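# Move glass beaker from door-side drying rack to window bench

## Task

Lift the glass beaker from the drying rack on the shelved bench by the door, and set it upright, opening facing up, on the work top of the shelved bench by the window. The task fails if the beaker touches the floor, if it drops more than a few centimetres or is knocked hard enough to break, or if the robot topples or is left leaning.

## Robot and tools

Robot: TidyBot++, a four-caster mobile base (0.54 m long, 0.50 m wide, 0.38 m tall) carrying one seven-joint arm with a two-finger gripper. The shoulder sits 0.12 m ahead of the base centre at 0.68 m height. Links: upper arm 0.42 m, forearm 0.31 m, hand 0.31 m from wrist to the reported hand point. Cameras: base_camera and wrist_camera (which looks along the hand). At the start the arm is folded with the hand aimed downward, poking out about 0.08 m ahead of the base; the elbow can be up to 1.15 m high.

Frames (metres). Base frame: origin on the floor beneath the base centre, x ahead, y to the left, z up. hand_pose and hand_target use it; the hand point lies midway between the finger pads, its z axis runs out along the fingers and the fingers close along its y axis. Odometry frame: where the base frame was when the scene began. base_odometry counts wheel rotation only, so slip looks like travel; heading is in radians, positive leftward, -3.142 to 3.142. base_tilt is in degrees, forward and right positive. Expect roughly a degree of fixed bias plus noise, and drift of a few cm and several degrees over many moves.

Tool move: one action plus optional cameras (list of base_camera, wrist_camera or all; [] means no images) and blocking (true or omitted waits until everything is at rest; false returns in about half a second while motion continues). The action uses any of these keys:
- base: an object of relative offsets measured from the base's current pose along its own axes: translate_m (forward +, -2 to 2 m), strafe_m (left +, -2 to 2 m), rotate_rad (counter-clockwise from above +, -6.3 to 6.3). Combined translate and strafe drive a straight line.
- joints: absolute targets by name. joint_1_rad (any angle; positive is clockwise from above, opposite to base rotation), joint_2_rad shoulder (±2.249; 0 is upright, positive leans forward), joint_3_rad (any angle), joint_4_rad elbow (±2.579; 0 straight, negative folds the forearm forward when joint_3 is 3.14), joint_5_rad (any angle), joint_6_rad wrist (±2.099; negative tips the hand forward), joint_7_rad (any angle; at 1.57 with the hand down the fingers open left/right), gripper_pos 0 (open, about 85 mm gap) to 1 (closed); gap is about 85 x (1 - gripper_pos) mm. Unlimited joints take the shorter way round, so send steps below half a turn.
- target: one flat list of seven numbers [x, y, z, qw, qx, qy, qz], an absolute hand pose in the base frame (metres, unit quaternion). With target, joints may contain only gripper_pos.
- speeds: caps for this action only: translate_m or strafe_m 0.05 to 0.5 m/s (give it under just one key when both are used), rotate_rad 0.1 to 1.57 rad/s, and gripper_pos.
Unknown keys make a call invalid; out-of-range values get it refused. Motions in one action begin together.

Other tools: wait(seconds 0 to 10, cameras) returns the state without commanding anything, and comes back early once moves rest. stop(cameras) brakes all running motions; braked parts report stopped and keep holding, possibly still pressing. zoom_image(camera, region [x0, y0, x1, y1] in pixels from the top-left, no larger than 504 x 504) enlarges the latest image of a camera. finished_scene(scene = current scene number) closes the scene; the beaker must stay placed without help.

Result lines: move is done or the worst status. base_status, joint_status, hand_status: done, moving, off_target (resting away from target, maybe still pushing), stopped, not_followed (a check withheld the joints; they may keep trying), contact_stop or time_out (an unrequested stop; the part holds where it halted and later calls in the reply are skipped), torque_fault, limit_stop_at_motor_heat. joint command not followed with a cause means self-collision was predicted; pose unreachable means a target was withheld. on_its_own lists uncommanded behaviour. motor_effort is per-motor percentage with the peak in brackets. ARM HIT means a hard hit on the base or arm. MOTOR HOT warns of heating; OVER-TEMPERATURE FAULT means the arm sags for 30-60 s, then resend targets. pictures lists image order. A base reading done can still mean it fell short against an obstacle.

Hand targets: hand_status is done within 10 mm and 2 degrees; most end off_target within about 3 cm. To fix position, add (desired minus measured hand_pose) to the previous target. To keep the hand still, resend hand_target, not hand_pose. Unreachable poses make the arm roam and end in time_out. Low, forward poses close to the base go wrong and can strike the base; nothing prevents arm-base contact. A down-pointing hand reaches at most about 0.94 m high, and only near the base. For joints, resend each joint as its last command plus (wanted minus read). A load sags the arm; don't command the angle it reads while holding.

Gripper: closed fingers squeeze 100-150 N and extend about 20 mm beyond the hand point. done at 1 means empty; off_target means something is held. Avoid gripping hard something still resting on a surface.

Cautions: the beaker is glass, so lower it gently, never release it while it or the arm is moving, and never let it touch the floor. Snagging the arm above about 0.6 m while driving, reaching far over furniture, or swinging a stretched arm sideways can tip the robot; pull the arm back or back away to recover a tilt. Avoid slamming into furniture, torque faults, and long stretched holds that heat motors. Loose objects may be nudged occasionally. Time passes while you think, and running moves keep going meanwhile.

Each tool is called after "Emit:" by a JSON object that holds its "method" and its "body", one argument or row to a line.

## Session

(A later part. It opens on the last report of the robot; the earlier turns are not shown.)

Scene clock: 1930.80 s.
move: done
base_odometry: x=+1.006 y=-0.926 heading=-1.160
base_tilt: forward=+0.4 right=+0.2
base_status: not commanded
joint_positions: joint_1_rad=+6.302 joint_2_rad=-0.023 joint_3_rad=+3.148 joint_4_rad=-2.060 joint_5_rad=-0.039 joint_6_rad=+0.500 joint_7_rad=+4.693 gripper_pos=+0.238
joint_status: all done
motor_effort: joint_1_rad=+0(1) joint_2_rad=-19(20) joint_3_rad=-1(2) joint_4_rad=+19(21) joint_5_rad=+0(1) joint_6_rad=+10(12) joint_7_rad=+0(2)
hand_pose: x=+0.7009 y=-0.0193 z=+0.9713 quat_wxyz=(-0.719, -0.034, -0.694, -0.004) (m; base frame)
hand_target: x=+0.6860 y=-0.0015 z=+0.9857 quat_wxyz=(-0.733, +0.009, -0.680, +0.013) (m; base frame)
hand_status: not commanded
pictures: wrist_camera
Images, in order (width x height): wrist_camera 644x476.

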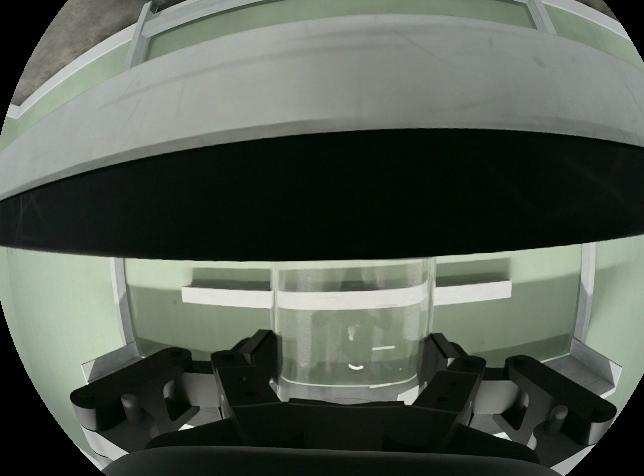

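Emit:
{"method": "move", "body": {
  "joints": {"joint_4_rad": -2.102},
  "cameras": []
}}

Emit:
{"method": "move", "body": {
  "joints": {"joint_4_rad": -2.108},
  "cameras": []
}}

Emit:
{"method": "move", "body": {
  "joints": {"joint_4_rad": -2.114},
  "cameras": ["wrist_camera"]
}}

Scene clock: 1937.30 s.
move: done
base_odometry: x=+1.006 y=-0.926 heading=-1.160
base_tilt: forward=+0.3 right=+0.1
base_status: not commanded
joint_positions: joint_1_rad=+6.302 joint_2_rad=-0.023 joint_3_rad=+3.148 joint_4_rad=-2.063 joint_5_rad=-0.039 joint_6_rad=+0.503 joint_7_rad=+4.693 gripper_pos=+0.238
joint_status: all done
motor_effort: joint_1_rad=+0(1) joint_2_rad=-18(19) joint_3_rad=+0(1) joint_4_rad=+18(20) joint_5_rad=+0(1) joint_6_rad=+10(10) joint_7_rad=-1(1)
hand_pose: x=+0.7005 y=-0.0193 z=+0.9712 quat_wxyz=(-0.719, -0.034, -0.694, -0.004) (m; base frame)
hand_target: x=+0.6846 y=-0.0015 z=+0.9787 quat_wxyz=(-0.729, +0.009, -0.684, +0.013) (m; base frame)
hand_status: not commanded
pictures: none
No camera images: "cameras" was empty.

Scene clock: 1937.73 s.
move: done
base_odometry: x=+1.006 y=-0.926 heading=-1.160
base_tilt: forward=+0.4 right=+0.1
base_status: not commanded
joint_positions: joint_1_rad=+6.302 joint_2_rad=-0.024 joint_3_rad=+3.148 joint_4_rad=-2.064 joint_5_rad=-0.039 joint_6_rad=+0.504 joint_7_rad=+4.693 gripper_pos=+0.238
joint_status: all done
motor_effort: joint_1_rad=+0(2) joint_2_rad=-18(19) joint_3_rad=-1(2) joint_4_rad=+18(19) joint_5_rad=+1(1) joint_6_rad=+9(10) joint_7_rad=-1(1)
hand_pose: x=+0.7003 y=-0.0194 z=+0.9711 quat_wxyz=(-0.719, -0.034, -0.694, -0.004) (m; base frame)
hand_target: x=+0.6838 y=-0.0015 z=+0.9751 quat_wxyz=(-0.727, +0.009, -0.687, +0.013) (m; base frame)
hand_status: not commanded
pictures: none
No camera images: "cameras" was empty.

Scene clock: 1938.17 s.
move: done
base_odometry: x=+1.006 y=-0.926 heading=-1.160
base_tilt: forward=+0.4 right=+0.1
base_status: not commanded
joint_positions: joint_1_rad=+6.302 joint_2_rad=-0.025 joint_3_rad=+3.148 joint_4_rad=-2.066 joint_5_rad=-0.039 joint_6_rad=+0.506 joint_7_rad=+4.693 gripper_pos=+0.238
joint_status: all done
motor_effort: joint_1_rad=+0(1) joint_2_rad=-17(18) joint_3_rad=+0(1) joint_4_rad=+17(18) joint_5_rad=+0(1) joint_6_rad=+9(9) joint_7_rad=-1(2)
hand_pose: x=+0.6997 y=-0.0194 z=+0.9710 quat_wxyz=(-0.720, -0.034, -0.694, -0.004) (m; base frame)
hand_target: x=+0.6830 y=-0.0015 z=+0.9716 quat_wxyz=(-0.725, +0.009, -0.689, +0.013) (m; base frame)
hand_status: not commanded
pictures: wrist_camera
Images, in order (width x height): wrist_camera 644x476.

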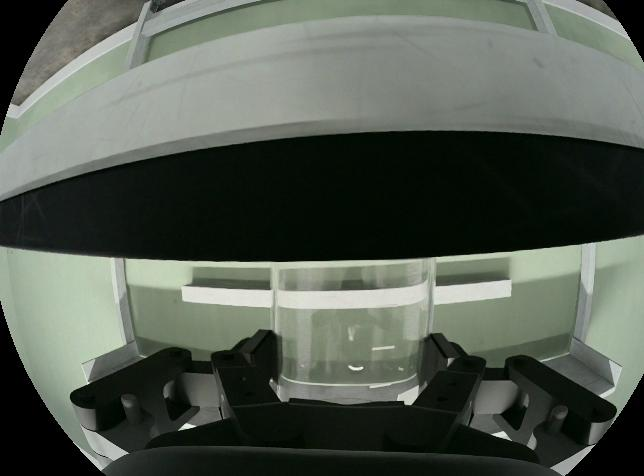

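Emit:
{"method": "move", "body": {
  "joints": {"gripper_pos": 0.21},
  "cameras": ["wrist_camera"]
}}

Emit:
{"method": "zoom_image", "body": {
  "camera": "wrist_camera",
  "region": [170, 190, 530, 450]
}}

Scene clock: 2001.93 s.
move: done
base_odometry: x=+1.006 y=-0.926 heading=-1.160
base_tilt: forward=+0.4 right=+0.2
base_status: not commanded
joint_positions: joint_1_rad=+6.302 joint_2_rad=-0.025 joint_3_rad=+3.148 joint_4_rad=-2.066 joint_5_rad=-0.039 joint_6_rad=+0.506 joint_7_rad=+4.693 gripper_pos=+0.209
joint_status: all done
motor_effort: joint_1_rad=-1(1) joint_2_rad=-17(18) joint_3_rad=-1(1) joint_4_rad=+17(17) joint_5_rad=+1(1) joint_6_rad=+8(10) joint_7_rad=-1(1)
hand_pose: x=+0.6997 y=-0.0193 z=+0.9710 quat_wxyz=(-0.720, -0.034, -0.694, -0.004) (m; base frame)
hand_target: x=+0.6830 y=-0.0015 z=+0.9716 quat_wxyz=(-0.725, +0.009, -0.689, +0.013) (m; base frame)
hand_status: not commanded
pictures: wrist_camera
Images, in order (width x height): wrist_camera 644x476.

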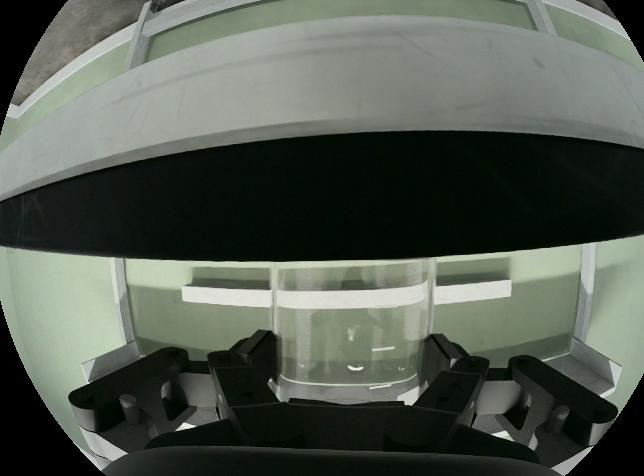

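Scaled by 1.400.

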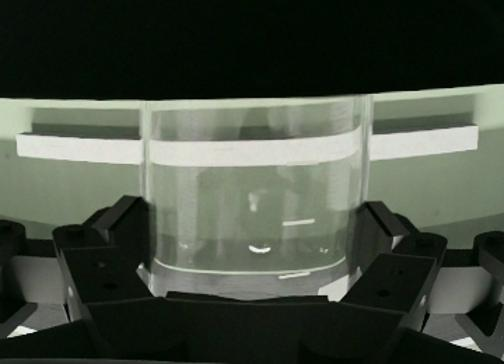

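Emit:
{"method": "move", "body": {
  "joints": {"gripper_pos": 0.0},
  "cameras": ["wrist_camera"]
}}

Emit:
{"method": "zoom_image", "body": {
  "camera": "wrist_camera",
  "region": [170, 190, 530, 450]
}}

Scene clock: 2004.43 s.
move: done
base_odometry: x=+1.006 y=-0.926 heading=-1.160
base_tilt: forward=+0.4 right=+0.1
base_status: not commanded
joint_positions: joint_1_rad=+6.302 joint_2_rad=-0.025 joint_3_rad=+3.148 joint_4_rad=-2.073 joint_5_rad=-0.039 joint_6_rad=+0.506 joint_7_rad=+4.693 gripper_pos=+0.000
joint_status: all done
motor_effort: joint_1_rad=-1(1) joint_2_rad=-18(18) joint_3_rad=-1(1) joint_4_rad=+18(19) joint_5_rad=+0(2) joint_6_rad=+9(10) joint_7_rad=-1(1)
hand_pose: x=+0.6988 y=-0.0192 z=+0.9668 quat_wxyz=(-0.717, -0.034, -0.696, -0.004) (m; base frame)
hand_target: x=+0.6830 y=-0.0015 z=+0.9716 quat_wxyz=(-0.725, +0.009, -0.689, +0.013) (m; base frame)
hand_status: not commanded
pictures: wrist_camera
Images, in order (width x height): wrist_camera 644x476.

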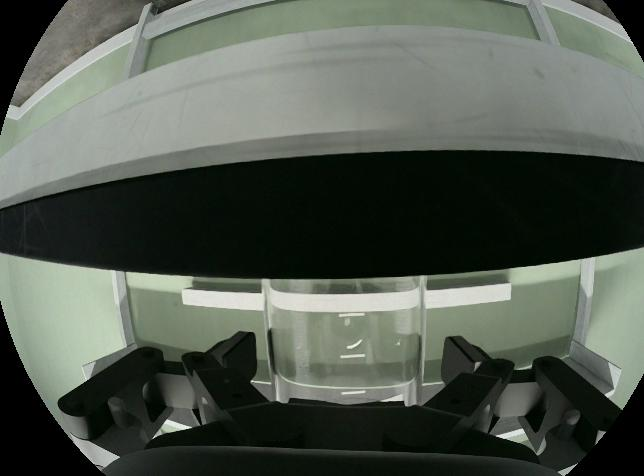

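Scaled by 1.400.

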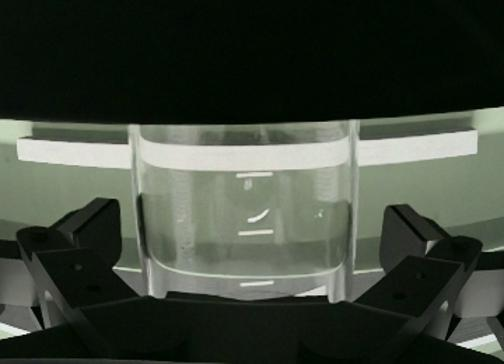

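Emit:
{"method": "move", "body": {
  "base": {"translate_m": -0.25},
  "speeds": {"translate_m": 0.15},
  "cameras": ["wrist_camera"]
}}

Emit:
{"method": "zoom_image", "body": {
  "camera": "wrist_camera",
  "region": [170, 150, 530, 450]
}}

Scene clock: 2018.87 s.
move: done
base_odometry: x=+0.906 y=-0.697 heading=-1.160
base_tilt: forward=+0.4 right=+0.2
base_status: done
joint_positions: joint_1_rad=+6.300 joint_2_rad=-0.032 joint_3_rad=+3.148 joint_4_rad=-2.074 joint_5_rad=-0.039 joint_6_rad=+0.506 joint_7_rad=+4.693 gripper_pos=+0.000
joint_status: not commanded
motor_effort: joint_1_rad=+0(2) joint_2_rad=-18(21) joint_3_rad=-1(2) joint_4_rad=+18(19) joint_5_rad=+0(1) joint_6_rad=+10(10) joint_7_rad=-1(2)
hand_pose: x=+0.6965 y=-0.0183 z=+0.9703 quat_wxyz=(-0.719, -0.034, -0.694, -0.004) (m; base frame)
hand_target: x=+0.6830 y=-0.0015 z=+0.9716 quat_wxyz=(-0.725, +0.009, -0.689, +0.013) (m; base frame)
hand_status: not commanded
pictures: wrist_camera
Images, in order (width x height): wrist_camera 644x476.

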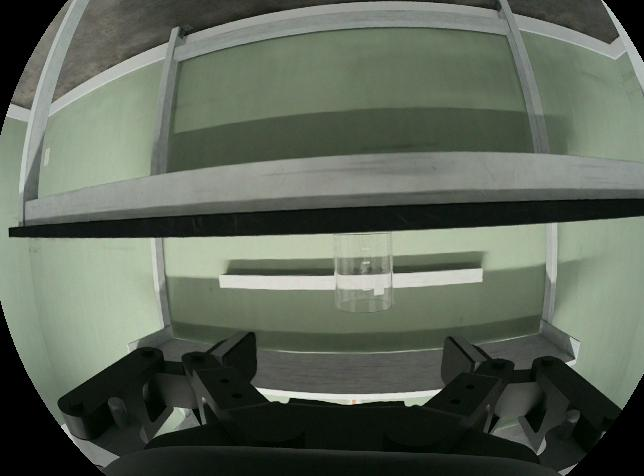

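Scaled by 1.400.

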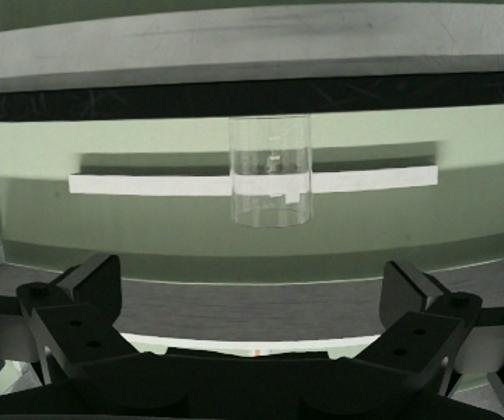

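Emit:
{"method": "move", "body": {
  "base": {"translate_m": -0.2},
  "joints": {"joint_5_rad": 0.04, "joint_7_rad": 1.57},
  "cameras": ["wrist_camera"]
}}

Scene clock: 2104.67 s.
move: done
base_odometry: x=+0.826 y=-0.513 heading=-1.160
base_tilt: forward=+0.4 right=+0.1
base_status: done
joint_positions: joint_1_rad=+6.300 joint_2_rad=-0.040 joint_3_rad=+3.148 joint_4_rad=-2.076 joint_5_rad=-0.036 joint_6_rad=+0.506 joint_7_rad=+1.620 gripper_pos=+0.000
joint_status: all done
motor_effort: joint_1_rad=-1(2) joint_2_rad=-18(20) joint_3_rad=+0(2) joint_4_rad=+18(19) joint_5_rad=+1(2) joint_6_rad=+10(10) joint_7_rad=-1(2)
hand_pose: x=+0.6938 y=-0.0175 z=+0.9739 quat_wxyz=(-0.021, -0.693, +0.008, -0.721) (m; base frame)
hand_target: x=+0.6830 y=+0.0049 z=+0.9714 quat_wxyz=(-0.007, -0.689, -0.017, -0.725) (m; base frame)
hand_status: not commanded
pictures: wrist_camera
Images, in order (width x height): wrist_camera 644x476.

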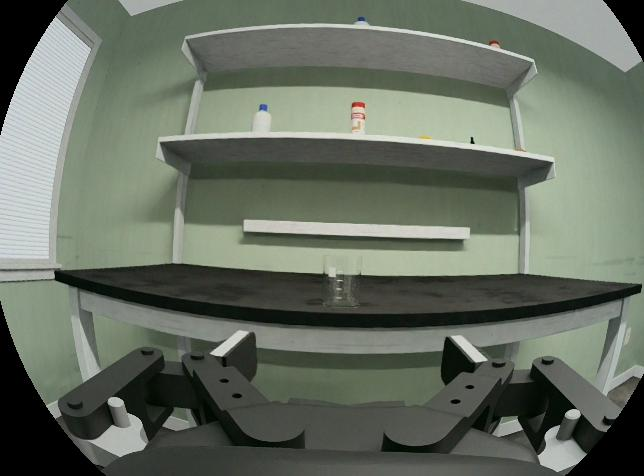

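Emit:
{"method": "move", "body": {
  "joints": {"joint_5_rad": 0.09, "joint_7_rad": 1.52},
  "cameras": []
}}

Emit:
{"method": "move", "body": {
  "joints": {"joint_5_rad": 0.07},
  "cameras": ["wrist_camera"]
}}

Scene clock: 2108.27 s.
move: done
base_odometry: x=+0.826 y=-0.513 heading=-1.160
base_tilt: forward=+0.4 right=+0.1
base_status: not commanded
joint_positions: joint_1_rad=+6.299 joint_2_rad=-0.040 joint_3_rad=+3.148 joint_4_rad=-2.076 joint_5_rad=+0.024 joint_6_rad=+0.506 joint_7_rad=+1.561 gripper_pos=+0.000
joint_status: all done
motor_effort: joint_1_rad=+0(2) joint_2_rad=-18(18) joint_3_rad=-1(2) joint_4_rad=+18(19) joint_5_rad=+0(1) joint_6_rad=+10(10) joint_7_rad=-1(1)
hand_pose: x=+0.6941 y=-0.0077 z=+0.9739 quat_wxyz=(-0.008, -0.692, +0.000, -0.721) (m; base frame)
hand_target: x=+0.6828 y=+0.0128 z=+0.9710 quat_wxyz=(+0.004, -0.689, -0.024, -0.724) (m; base frame)
hand_status: not commanded
pictures: none
No camera images: "cameras" was empty.

Scene clock: 2108.67 s.
move: done
base_odometry: x=+0.826 y=-0.513 heading=-1.160
base_tilt: forward=+0.4 right=+0.1
base_status: not commanded
joint_positions: joint_1_rad=+6.299 joint_2_rad=-0.040 joint_3_rad=+3.148 joint_4_rad=-2.076 joint_5_rad=+0.024 joint_6_rad=+0.506 joint_7_rad=+1.561 gripper_pos=+0.000
joint_status: all done
motor_effort: joint_1_rad=+0(2) joint_2_rad=-18(18) joint_3_rad=-1(2) joint_4_rad=+18(19) joint_5_rad=+0(1) joint_6_rad=+9(10) joint_7_rad=-1(1)
hand_pose: x=+0.6941 y=-0.0077 z=+0.9739 quat_wxyz=(-0.008, -0.692, +0.000, -0.721) (m; base frame)
hand_target: x=+0.6829 y=+0.0096 z=+0.9712 quat_wxyz=(+0.007, -0.689, -0.014, -0.724) (m; base frame)
hand_status: not commanded
pictures: wrist_camera
Images, in order (width x height): wrist_camera 644x476.

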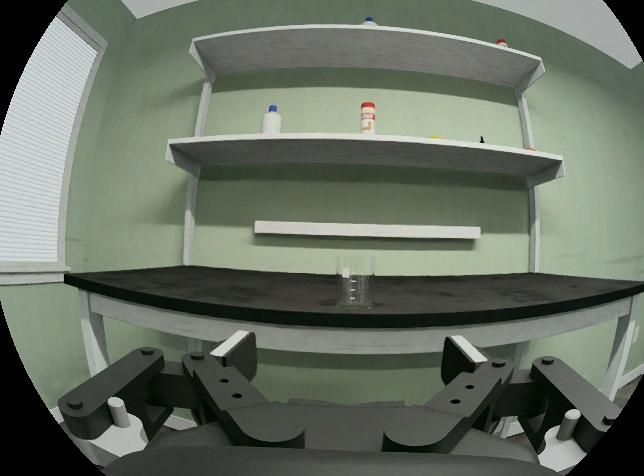

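Emit:
{"method": "move", "body": {
  "joints": {"joint_5_rad": -0.065},
  "cameras": []
}}

Scene clock: 2112.53 s.
move: done
base_odometry: x=+0.826 y=-0.513 heading=-1.160
base_tilt: forward=+0.4 right=+0.2
base_status: not commanded
joint_positions: joint_1_rad=+6.297 joint_2_rad=-0.040 joint_3_rad=+3.148 joint_4_rad=-2.076 joint_5_rad=-0.059 joint_6_rad=+0.506 joint_7_rad=+1.561 gripper_pos=+0.000
joint_status: all done
motor_effort: joint_1_rad=-1(1) joint_2_rad=-18(18) joint_3_rad=-1(2) joint_4_rad=+18(19) joint_5_rad=+1(1) joint_6_rad=+9(10) joint_7_rad=-1(1)
hand_pose: x=+0.6937 y=-0.0195 z=+0.9738 quat_wxyz=(+0.005, -0.692, +0.039, -0.721) (m; base frame)
hand_target: x=+0.6828 y=-0.0117 z=+0.9713 quat_wxyz=(+0.025, -0.687, +0.050, -0.724) (m; base frame)
hand_status: not commanded
pictures: none
No camera images: "cameras" was empty.

Emit:
{"method": "move", "body": {
  "joints": {"joint_5_rad": 0.066},
  "cameras": []
}}

Scene clock: 2117.70 s.
move: done
base_odometry: x=+0.826 y=-0.513 heading=-1.160
base_tilt: forward=+0.4 right=+0.1
base_status: not commanded
joint_positions: joint_1_rad=+6.295 joint_2_rad=-0.040 joint_3_rad=+3.148 joint_4_rad=-2.076 joint_5_rad=+0.040 joint_6_rad=+0.506 joint_7_rad=+1.561 gripper_pos=+0.000
joint_status: all done
motor_effort: joint_1_rad=+0(2) joint_2_rad=-18(18) joint_3_rad=-1(2) joint_4_rad=+18(19) joint_5_rad=-1(1) joint_6_rad=+9(10) joint_7_rad=-1(1)
hand_pose: x=+0.6941 y=-0.0032 z=+0.9739 quat_wxyz=(-0.009, -0.693, -0.009, -0.721) (m; base frame)
hand_target: x=+0.6829 y=+0.0090 z=+0.9712 quat_wxyz=(+0.008, -0.689, -0.013, -0.724) (m; base frame)
hand_status: not commanded
pictures: none
No camera images: "cameras" was empty.

Emit:
{"method": "zoom_image", "body": {
  "camera": "wrist_camera",
  "region": [300, 235, 410, 320]
}}

Scaled by 4.582.

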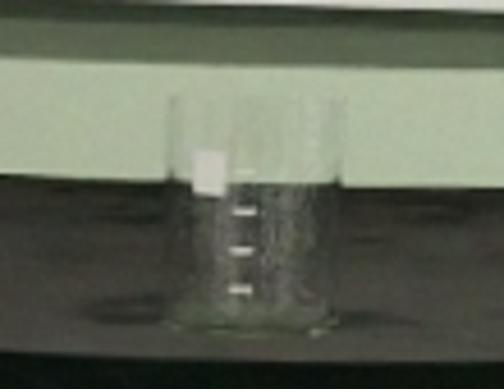

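Emit:
{"method": "move", "body": {
  "cameras": ["all"]
}}

Scene clock: 2218.80 s.
base_odometry: x=+0.826 y=-0.513 heading=-1.160
base_tilt: forward=+0.4 right=+0.1
base_status: not commanded
joint_positions: joint_1_rad=+6.295 joint_2_rad=-0.040 joint_3_rad=+3.148 joint_4_rad=-2.076 joint_5_rad=+0.040 joint_6_rad=+0.506 joint_7_rad=+1.561 gripper_pos=+0.000
joint_status: all done
motor_effort: joint_1_rad=-1(2) joint_2_rad=-18(18) joint_3_rad=-1(2) joint_4_rad=+19(19) joint_5_rad=-1(1) joint_6_rad=+10(10) joint_7_rad=-1(1)
hand_pose: x=+0.6941 y=-0.0032 z=+0.9739 quat_wxyz=(-0.009, -0.693, -0.009, -0.721) (m; base frame)
hand_target: x=+0.6829 y=+0.0090 z=+0.9712 quat_wxyz=(+0.008, -0.689, -0.013, -0.724) (m; base frame)
hand_status: not commanded
pictures: base_camera, wrist_camera
Images, in order (width x height): base_camera 644x364, wrist_camera 644x476.

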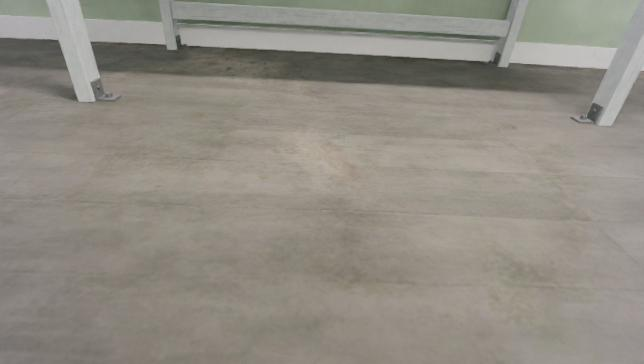

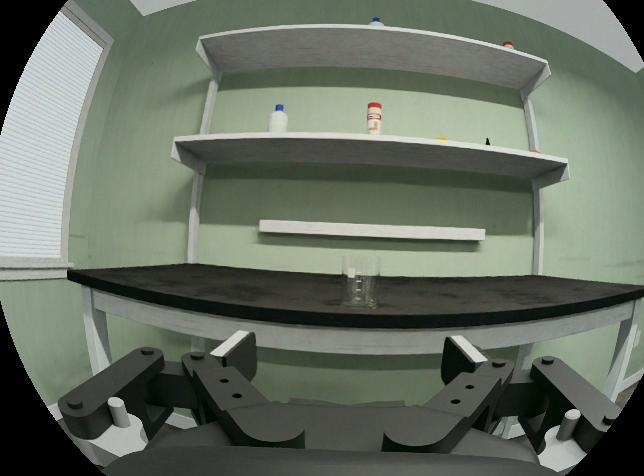

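Emit:
{"method": "move", "body": {
  "base": {"translate_m": -0.74},
  "joints": {"joint_2_rad": -0.313, "joint_4_rad": -1.818, "joint_6_rad": 0.0},
  "cameras": ["wrist_camera"]
}}

Emit:
{"method": "move", "body": {
  "base": {"rotate_rad": 6.2832},
  "cameras": ["wrist_camera"]
}}

Scene clock: 2375.27 s.
move: done
base_odometry: x=+0.530 y=+0.165 heading=-1.159
base_tilt: forward=+0.4 right=+0.1
base_status: done
joint_positions: joint_1_rad=+6.295 joint_2_rad=-0.297 joint_3_rad=+3.148 joint_4_rad=-1.842 joint_5_rad=+0.040 joint_6_rad=+0.054 joint_7_rad=+1.561 gripper_pos=+0.000
joint_status: all done
motor_effort: joint_1_rad=+0(2) joint_2_rad=-10(21) joint_3_rad=-1(2) joint_4_rad=+20(20) joint_5_rad=+0(2) joint_6_rad=+9(11) joint_7_rad=-1(1)
hand_pose: x=+0.6203 y=-0.0078 z=+1.1175 quat_wxyz=(-0.016, -0.678, -0.004, -0.735) (m; base frame)
hand_target: x=+0.6138 y=-0.0011 z=+1.1232 quat_wxyz=(-0.007, -0.683, -0.004, -0.730) (m; base frame)
hand_status: not commanded
pictures: wrist_camera
Images, in order (width x height): wrist_camera 644x476.

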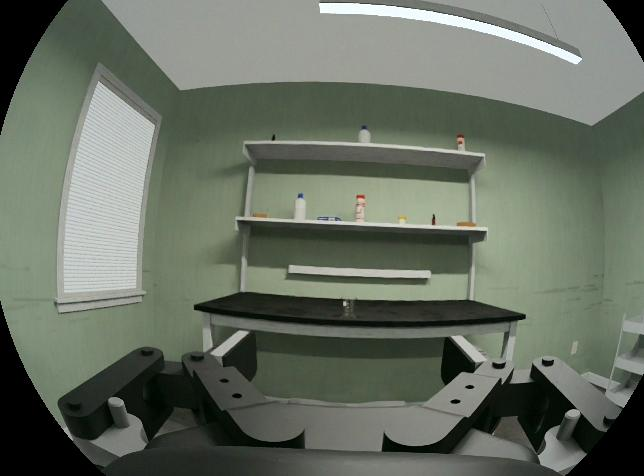

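Scene clock: 2380.63 s.
move: done
base_odometry: x=+0.530 y=+0.165 heading=-1.160
base_tilt: forward=+0.4 right=+0.1
base_status: done
joint_positions: joint_1_rad=+6.292 joint_2_rad=-0.297 joint_3_rad=+3.148 joint_4_rad=-1.842 joint_5_rad=+0.040 joint_6_rad=+0.054 joint_7_rad=+1.561 gripper_pos=+0.000
joint_status: not commanded
motor_effort: joint_1_rad=+0(3) joint_2_rad=-11(14) joint_3_rad=-1(4) joint_4_rad=+20(20) joint_5_rad=-1(1) joint_6_rad=+9(10) joint_7_rad=-1(2)
hand_pose: x=+0.6203 y=-0.0062 z=+1.1173 quat_wxyz=(-0.015, -0.678, -0.005, -0.735) (m; base frame)
hand_target: x=+0.6138 y=-0.0011 z=+1.1232 quat_wxyz=(-0.007, -0.683, -0.004, -0.730) (m; base frame)
hand_status: not commanded
pictures: wrist_camera
Images, in order (width x height): wrist_camera 644x476.

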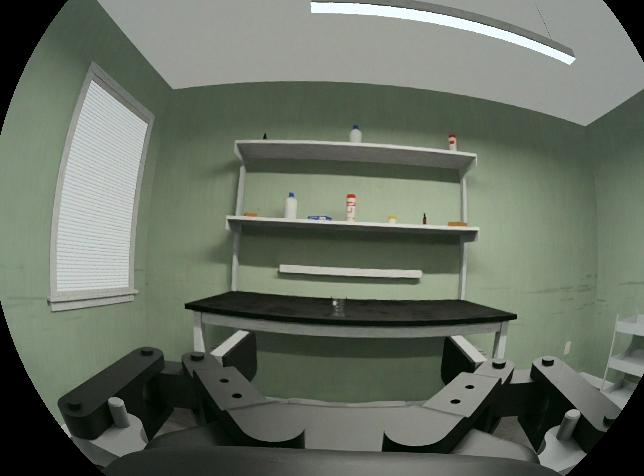

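Emit:
{"method": "move", "body": {
  "base": {"rotate_rad": -3.033},
  "cameras": ["all"]
}}

Scene clock: 2401.60 s.
move: done
base_odometry: x=+0.530 y=+0.165 heading=+2.091
base_tilt: forward=+0.4 right=+0.1
base_status: done
joint_positions: joint_1_rad=+6.287 joint_2_rad=-0.297 joint_3_rad=+3.143 joint_4_rad=-1.842 joint_5_rad=+0.040 joint_6_rad=+0.054 joint_7_rad=+1.561 gripper_pos=+0.000
joint_status: not commanded
motor_effort: joint_1_rad=+1(3) joint_2_rad=-11(13) joint_3_rad=-2(3) joint_4_rad=+20(20) joint_5_rad=+0(2) joint_6_rad=+9(10) joint_7_rad=-1(1)
hand_pose: x=+0.6203 y=-0.0011 z=+1.1173 quat_wxyz=(-0.012, -0.678, -0.009, -0.735) (m; base frame)
hand_target: x=+0.6138 y=-0.0011 z=+1.1232 quat_wxyz=(-0.007, -0.683, -0.004, -0.730) (m; base frame)
hand_status: not commanded
pictures: base_camera, wrist_camera
Images, in order (width x height): base_camera 644x364, wrist_camera 644x476.

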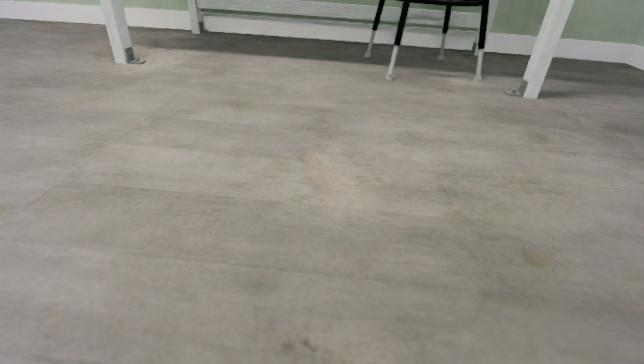

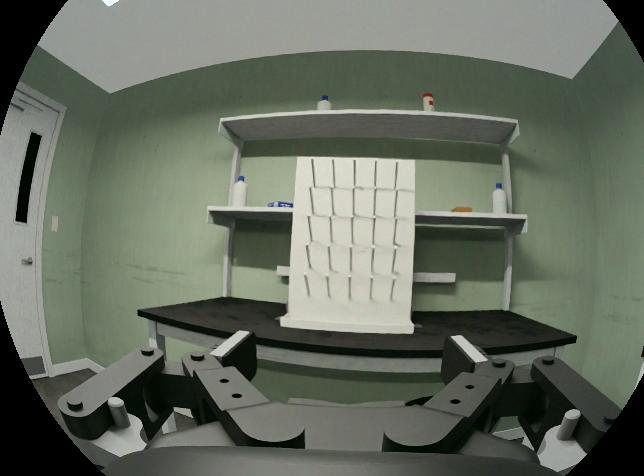

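Emit:
{"method": "zoom_image", "body": {
  "camera": "wrist_camera",
  "region": [240, 140, 480, 360]
}}

Scaled by 2.100.

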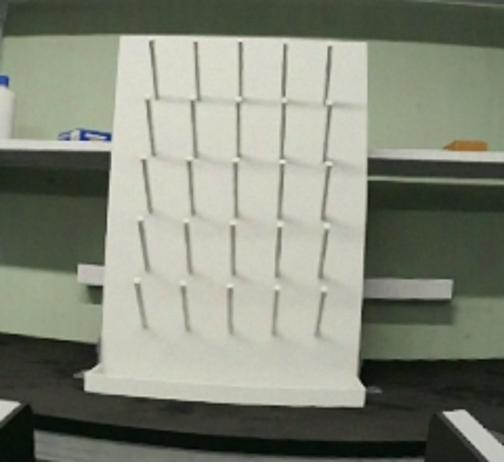

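Emit:
{"method": "zoom_image", "body": {
  "camera": "wrist_camera",
  "region": [190, 130, 310, 340]
}}

Emit:
{"method": "zoom_image", "body": {
  "camera": "wrist_camera",
  "region": [400, 130, 600, 360]
}}

Scaled by 2.400.

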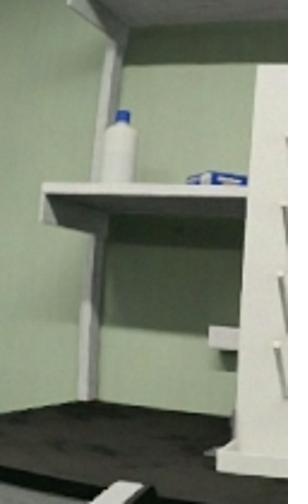

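Scaled by 2.191.

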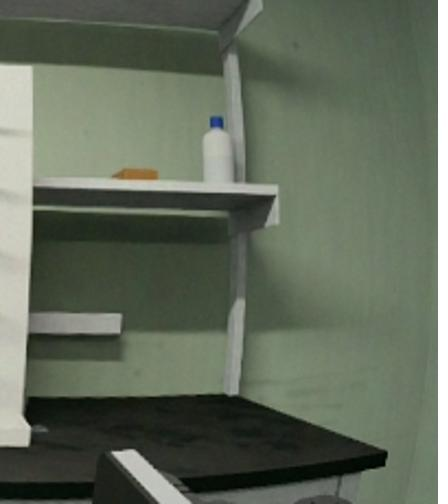

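Emit:
{"method": "move", "body": {
  "base": {"translate_m": 0.595, "strafe_m": 0.159, "rotate_rad": -0.0754},
  "joints": {"joint_1_rad": 0.046, "joint_2_rad": 0.385, "joint_4_rad": -1.2819, "joint_6_rad": 0.0734},
  "cameras": ["all"]
}}

Scene clock: 2584.27 s.
move: done
base_odometry: x=+0.097 y=+0.603 heading=+2.015
base_tilt: forward=+0.4 right=+0.1
base_status: done
joint_positions: joint_1_rad=+6.317 joint_2_rad=+0.388 joint_3_rad=+3.144 joint_4_rad=-1.313 joint_5_rad=+0.040 joint_6_rad=+0.053 joint_7_rad=+1.561 gripper_pos=+0.000
joint_status: all done
motor_effort: joint_1_rad=+0(3) joint_2_rad=-33(39) joint_3_rad=-1(3) joint_4_rad=+20(21) joint_5_rad=+0(2) joint_6_rad=+9(11) joint_7_rad=-1(2)
hand_pose: x=+0.8998 y=-0.0259 z=+1.0069 quat_wxyz=(-0.022, -0.734, +0.001, -0.679) (m; base frame)
hand_target: x=+0.9004 y=-0.0331 z=+1.0345 quat_wxyz=(-0.020, -0.715, +0.009, -0.699) (m; base frame)
hand_status: not commanded
pictures: base_camera, wrist_camera
Images, in order (width x height): base_camera 644x364, wrist_camera 644x476.

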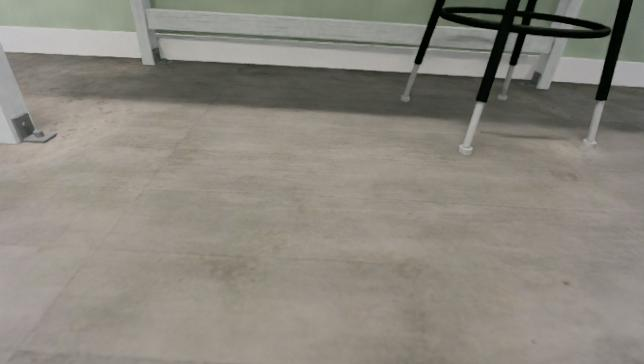

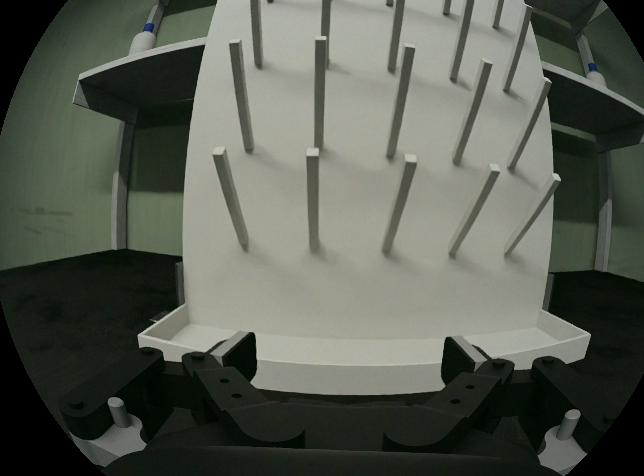

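Emit:
{"method": "zoom_image", "body": {
  "camera": "wrist_camera",
  "region": [120, 290, 620, 420]
}}

Scaled by 1.008.

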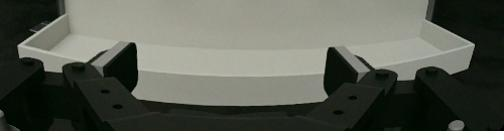

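Emit:
{"method": "move", "body": {
  "joints": {"joint_5_rad": -0.06},
  "cameras": []
}}

Scene clock: 2629.10 s.
move: done
base_odometry: x=+0.097 y=+0.603 heading=+2.015
base_tilt: forward=+0.4 right=+0.1
base_status: not commanded
joint_positions: joint_1_rad=+6.317 joint_2_rad=+0.388 joint_3_rad=+3.144 joint_4_rad=-1.313 joint_5_rad=-0.045 joint_6_rad=+0.053 joint_7_rad=+1.561 gripper_pos=+0.000
joint_status: all done
motor_effort: joint_1_rad=+0(1) joint_2_rad=-33(34) joint_3_rad=-1(2) joint_4_rad=+19(20) joint_5_rad=+0(1) joint_6_rad=+9(10) joint_7_rad=-1(1)
hand_pose: x=+0.8997 y=-0.0273 z=+1.0070 quat_wxyz=(+0.005, -0.733, +0.034, -0.680) (m; base frame)
hand_target: x=+0.9003 y=-0.0360 z=+1.0345 quat_wxyz=(+0.021, -0.713, +0.057, -0.699) (m; base frame)
hand_status: not commanded
pictures: none
No camera images: "cameras" was empty.

Emit:
{"method": "move", "body": {
  "joints": {"joint_5_rad": -0.15},
  "cameras": []
}}

Emit:
{"method": "move", "body": {
  "joints": {"joint_5_rad": 0.015},
  "cameras": []
}}

Scene clock: 2633.83 s.
move: done
base_odometry: x=+0.097 y=+0.603 heading=+2.015
base_tilt: forward=+0.4 right=+0.1
base_status: not commanded
joint_positions: joint_1_rad=+6.317 joint_2_rad=+0.388 joint_3_rad=+3.144 joint_4_rad=-1.313 joint_5_rad=-0.116 joint_6_rad=+0.053 joint_7_rad=+1.561 gripper_pos=+0.000
joint_status: all done
motor_effort: joint_1_rad=+0(1) joint_2_rad=-33(33) joint_3_rad=-2(2) joint_4_rad=+20(20) joint_5_rad=+0(1) joint_6_rad=+9(10) joint_7_rad=+0(2)
hand_pose: x=+0.8997 y=-0.0285 z=+1.0069 quat_wxyz=(+0.028, -0.731, +0.061, -0.679) (m; base frame)
hand_target: x=+0.9002 y=-0.0380 z=+1.0344 quat_wxyz=(+0.050, -0.709, +0.092, -0.697) (m; base frame)
hand_status: not commanded
pictures: none
No camera images: "cameras" was empty.

Scene clock: 2634.53 s.
move: done
base_odometry: x=+0.097 y=+0.603 heading=+2.015
base_tilt: forward=+0.4 right=+0.2
base_status: not commanded
joint_positions: joint_1_rad=+6.317 joint_2_rad=+0.388 joint_3_rad=+3.144 joint_4_rad=-1.313 joint_5_rad=+0.001 joint_6_rad=+0.053 joint_7_rad=+1.561 gripper_pos=+0.000
joint_status: all done
motor_effort: joint_1_rad=+0(1) joint_2_rad=-33(33) joint_3_rad=-1(2) joint_4_rad=+20(20) joint_5_rad=+0(1) joint_6_rad=+10(10) joint_7_rad=-1(1)
hand_pose: x=+0.8997 y=-0.0267 z=+1.0070 quat_wxyz=(-0.010, -0.733, +0.016, -0.680) (m; base frame)
hand_target: x=+0.9004 y=-0.0343 z=+1.0345 quat_wxyz=(-0.003, -0.714, +0.029, -0.699) (m; base frame)
hand_status: not commanded
pictures: none
No camera images: "cameras" was empty.

Emit:
{"method": "move", "body": {
  "joints": {"joint_2_rad": 0.22, "joint_6_rad": -0.04},
  "cameras": []
}}

Scene clock: 2721.73 s.
move: done
base_odometry: x=+0.097 y=+0.603 heading=+2.015
base_tilt: forward=+0.4 right=+0.1
base_status: not commanded
joint_positions: joint_1_rad=+6.317 joint_2_rad=+0.256 joint_3_rad=+3.144 joint_4_rad=-1.304 joint_5_rad=+0.001 joint_6_rad=+0.011 joint_7_rad=+1.561 gripper_pos=+0.000
joint_status: all done
motor_effort: joint_1_rad=+0(1) joint_2_rad=-29(36) joint_3_rad=-1(2) joint_4_rad=+20(21) joint_5_rad=+0(1) joint_6_rad=+10(11) joint_7_rad=-1(2)
hand_pose: x=+0.8507 y=-0.0250 z=+1.0990 quat_wxyz=(-0.010, -0.699, +0.016, -0.715) (m; base frame)
hand_target: x=+0.8349 y=-0.0318 z=+1.1231 quat_wxyz=(-0.004, -0.696, +0.029, -0.717) (m; base frame)
hand_status: not commanded
pictures: none
No camera images: "cameras" was empty.

Emit:
{"method": "finished_scene", "body": {
  "scene": 1
}}

The scene is finished: the task was done.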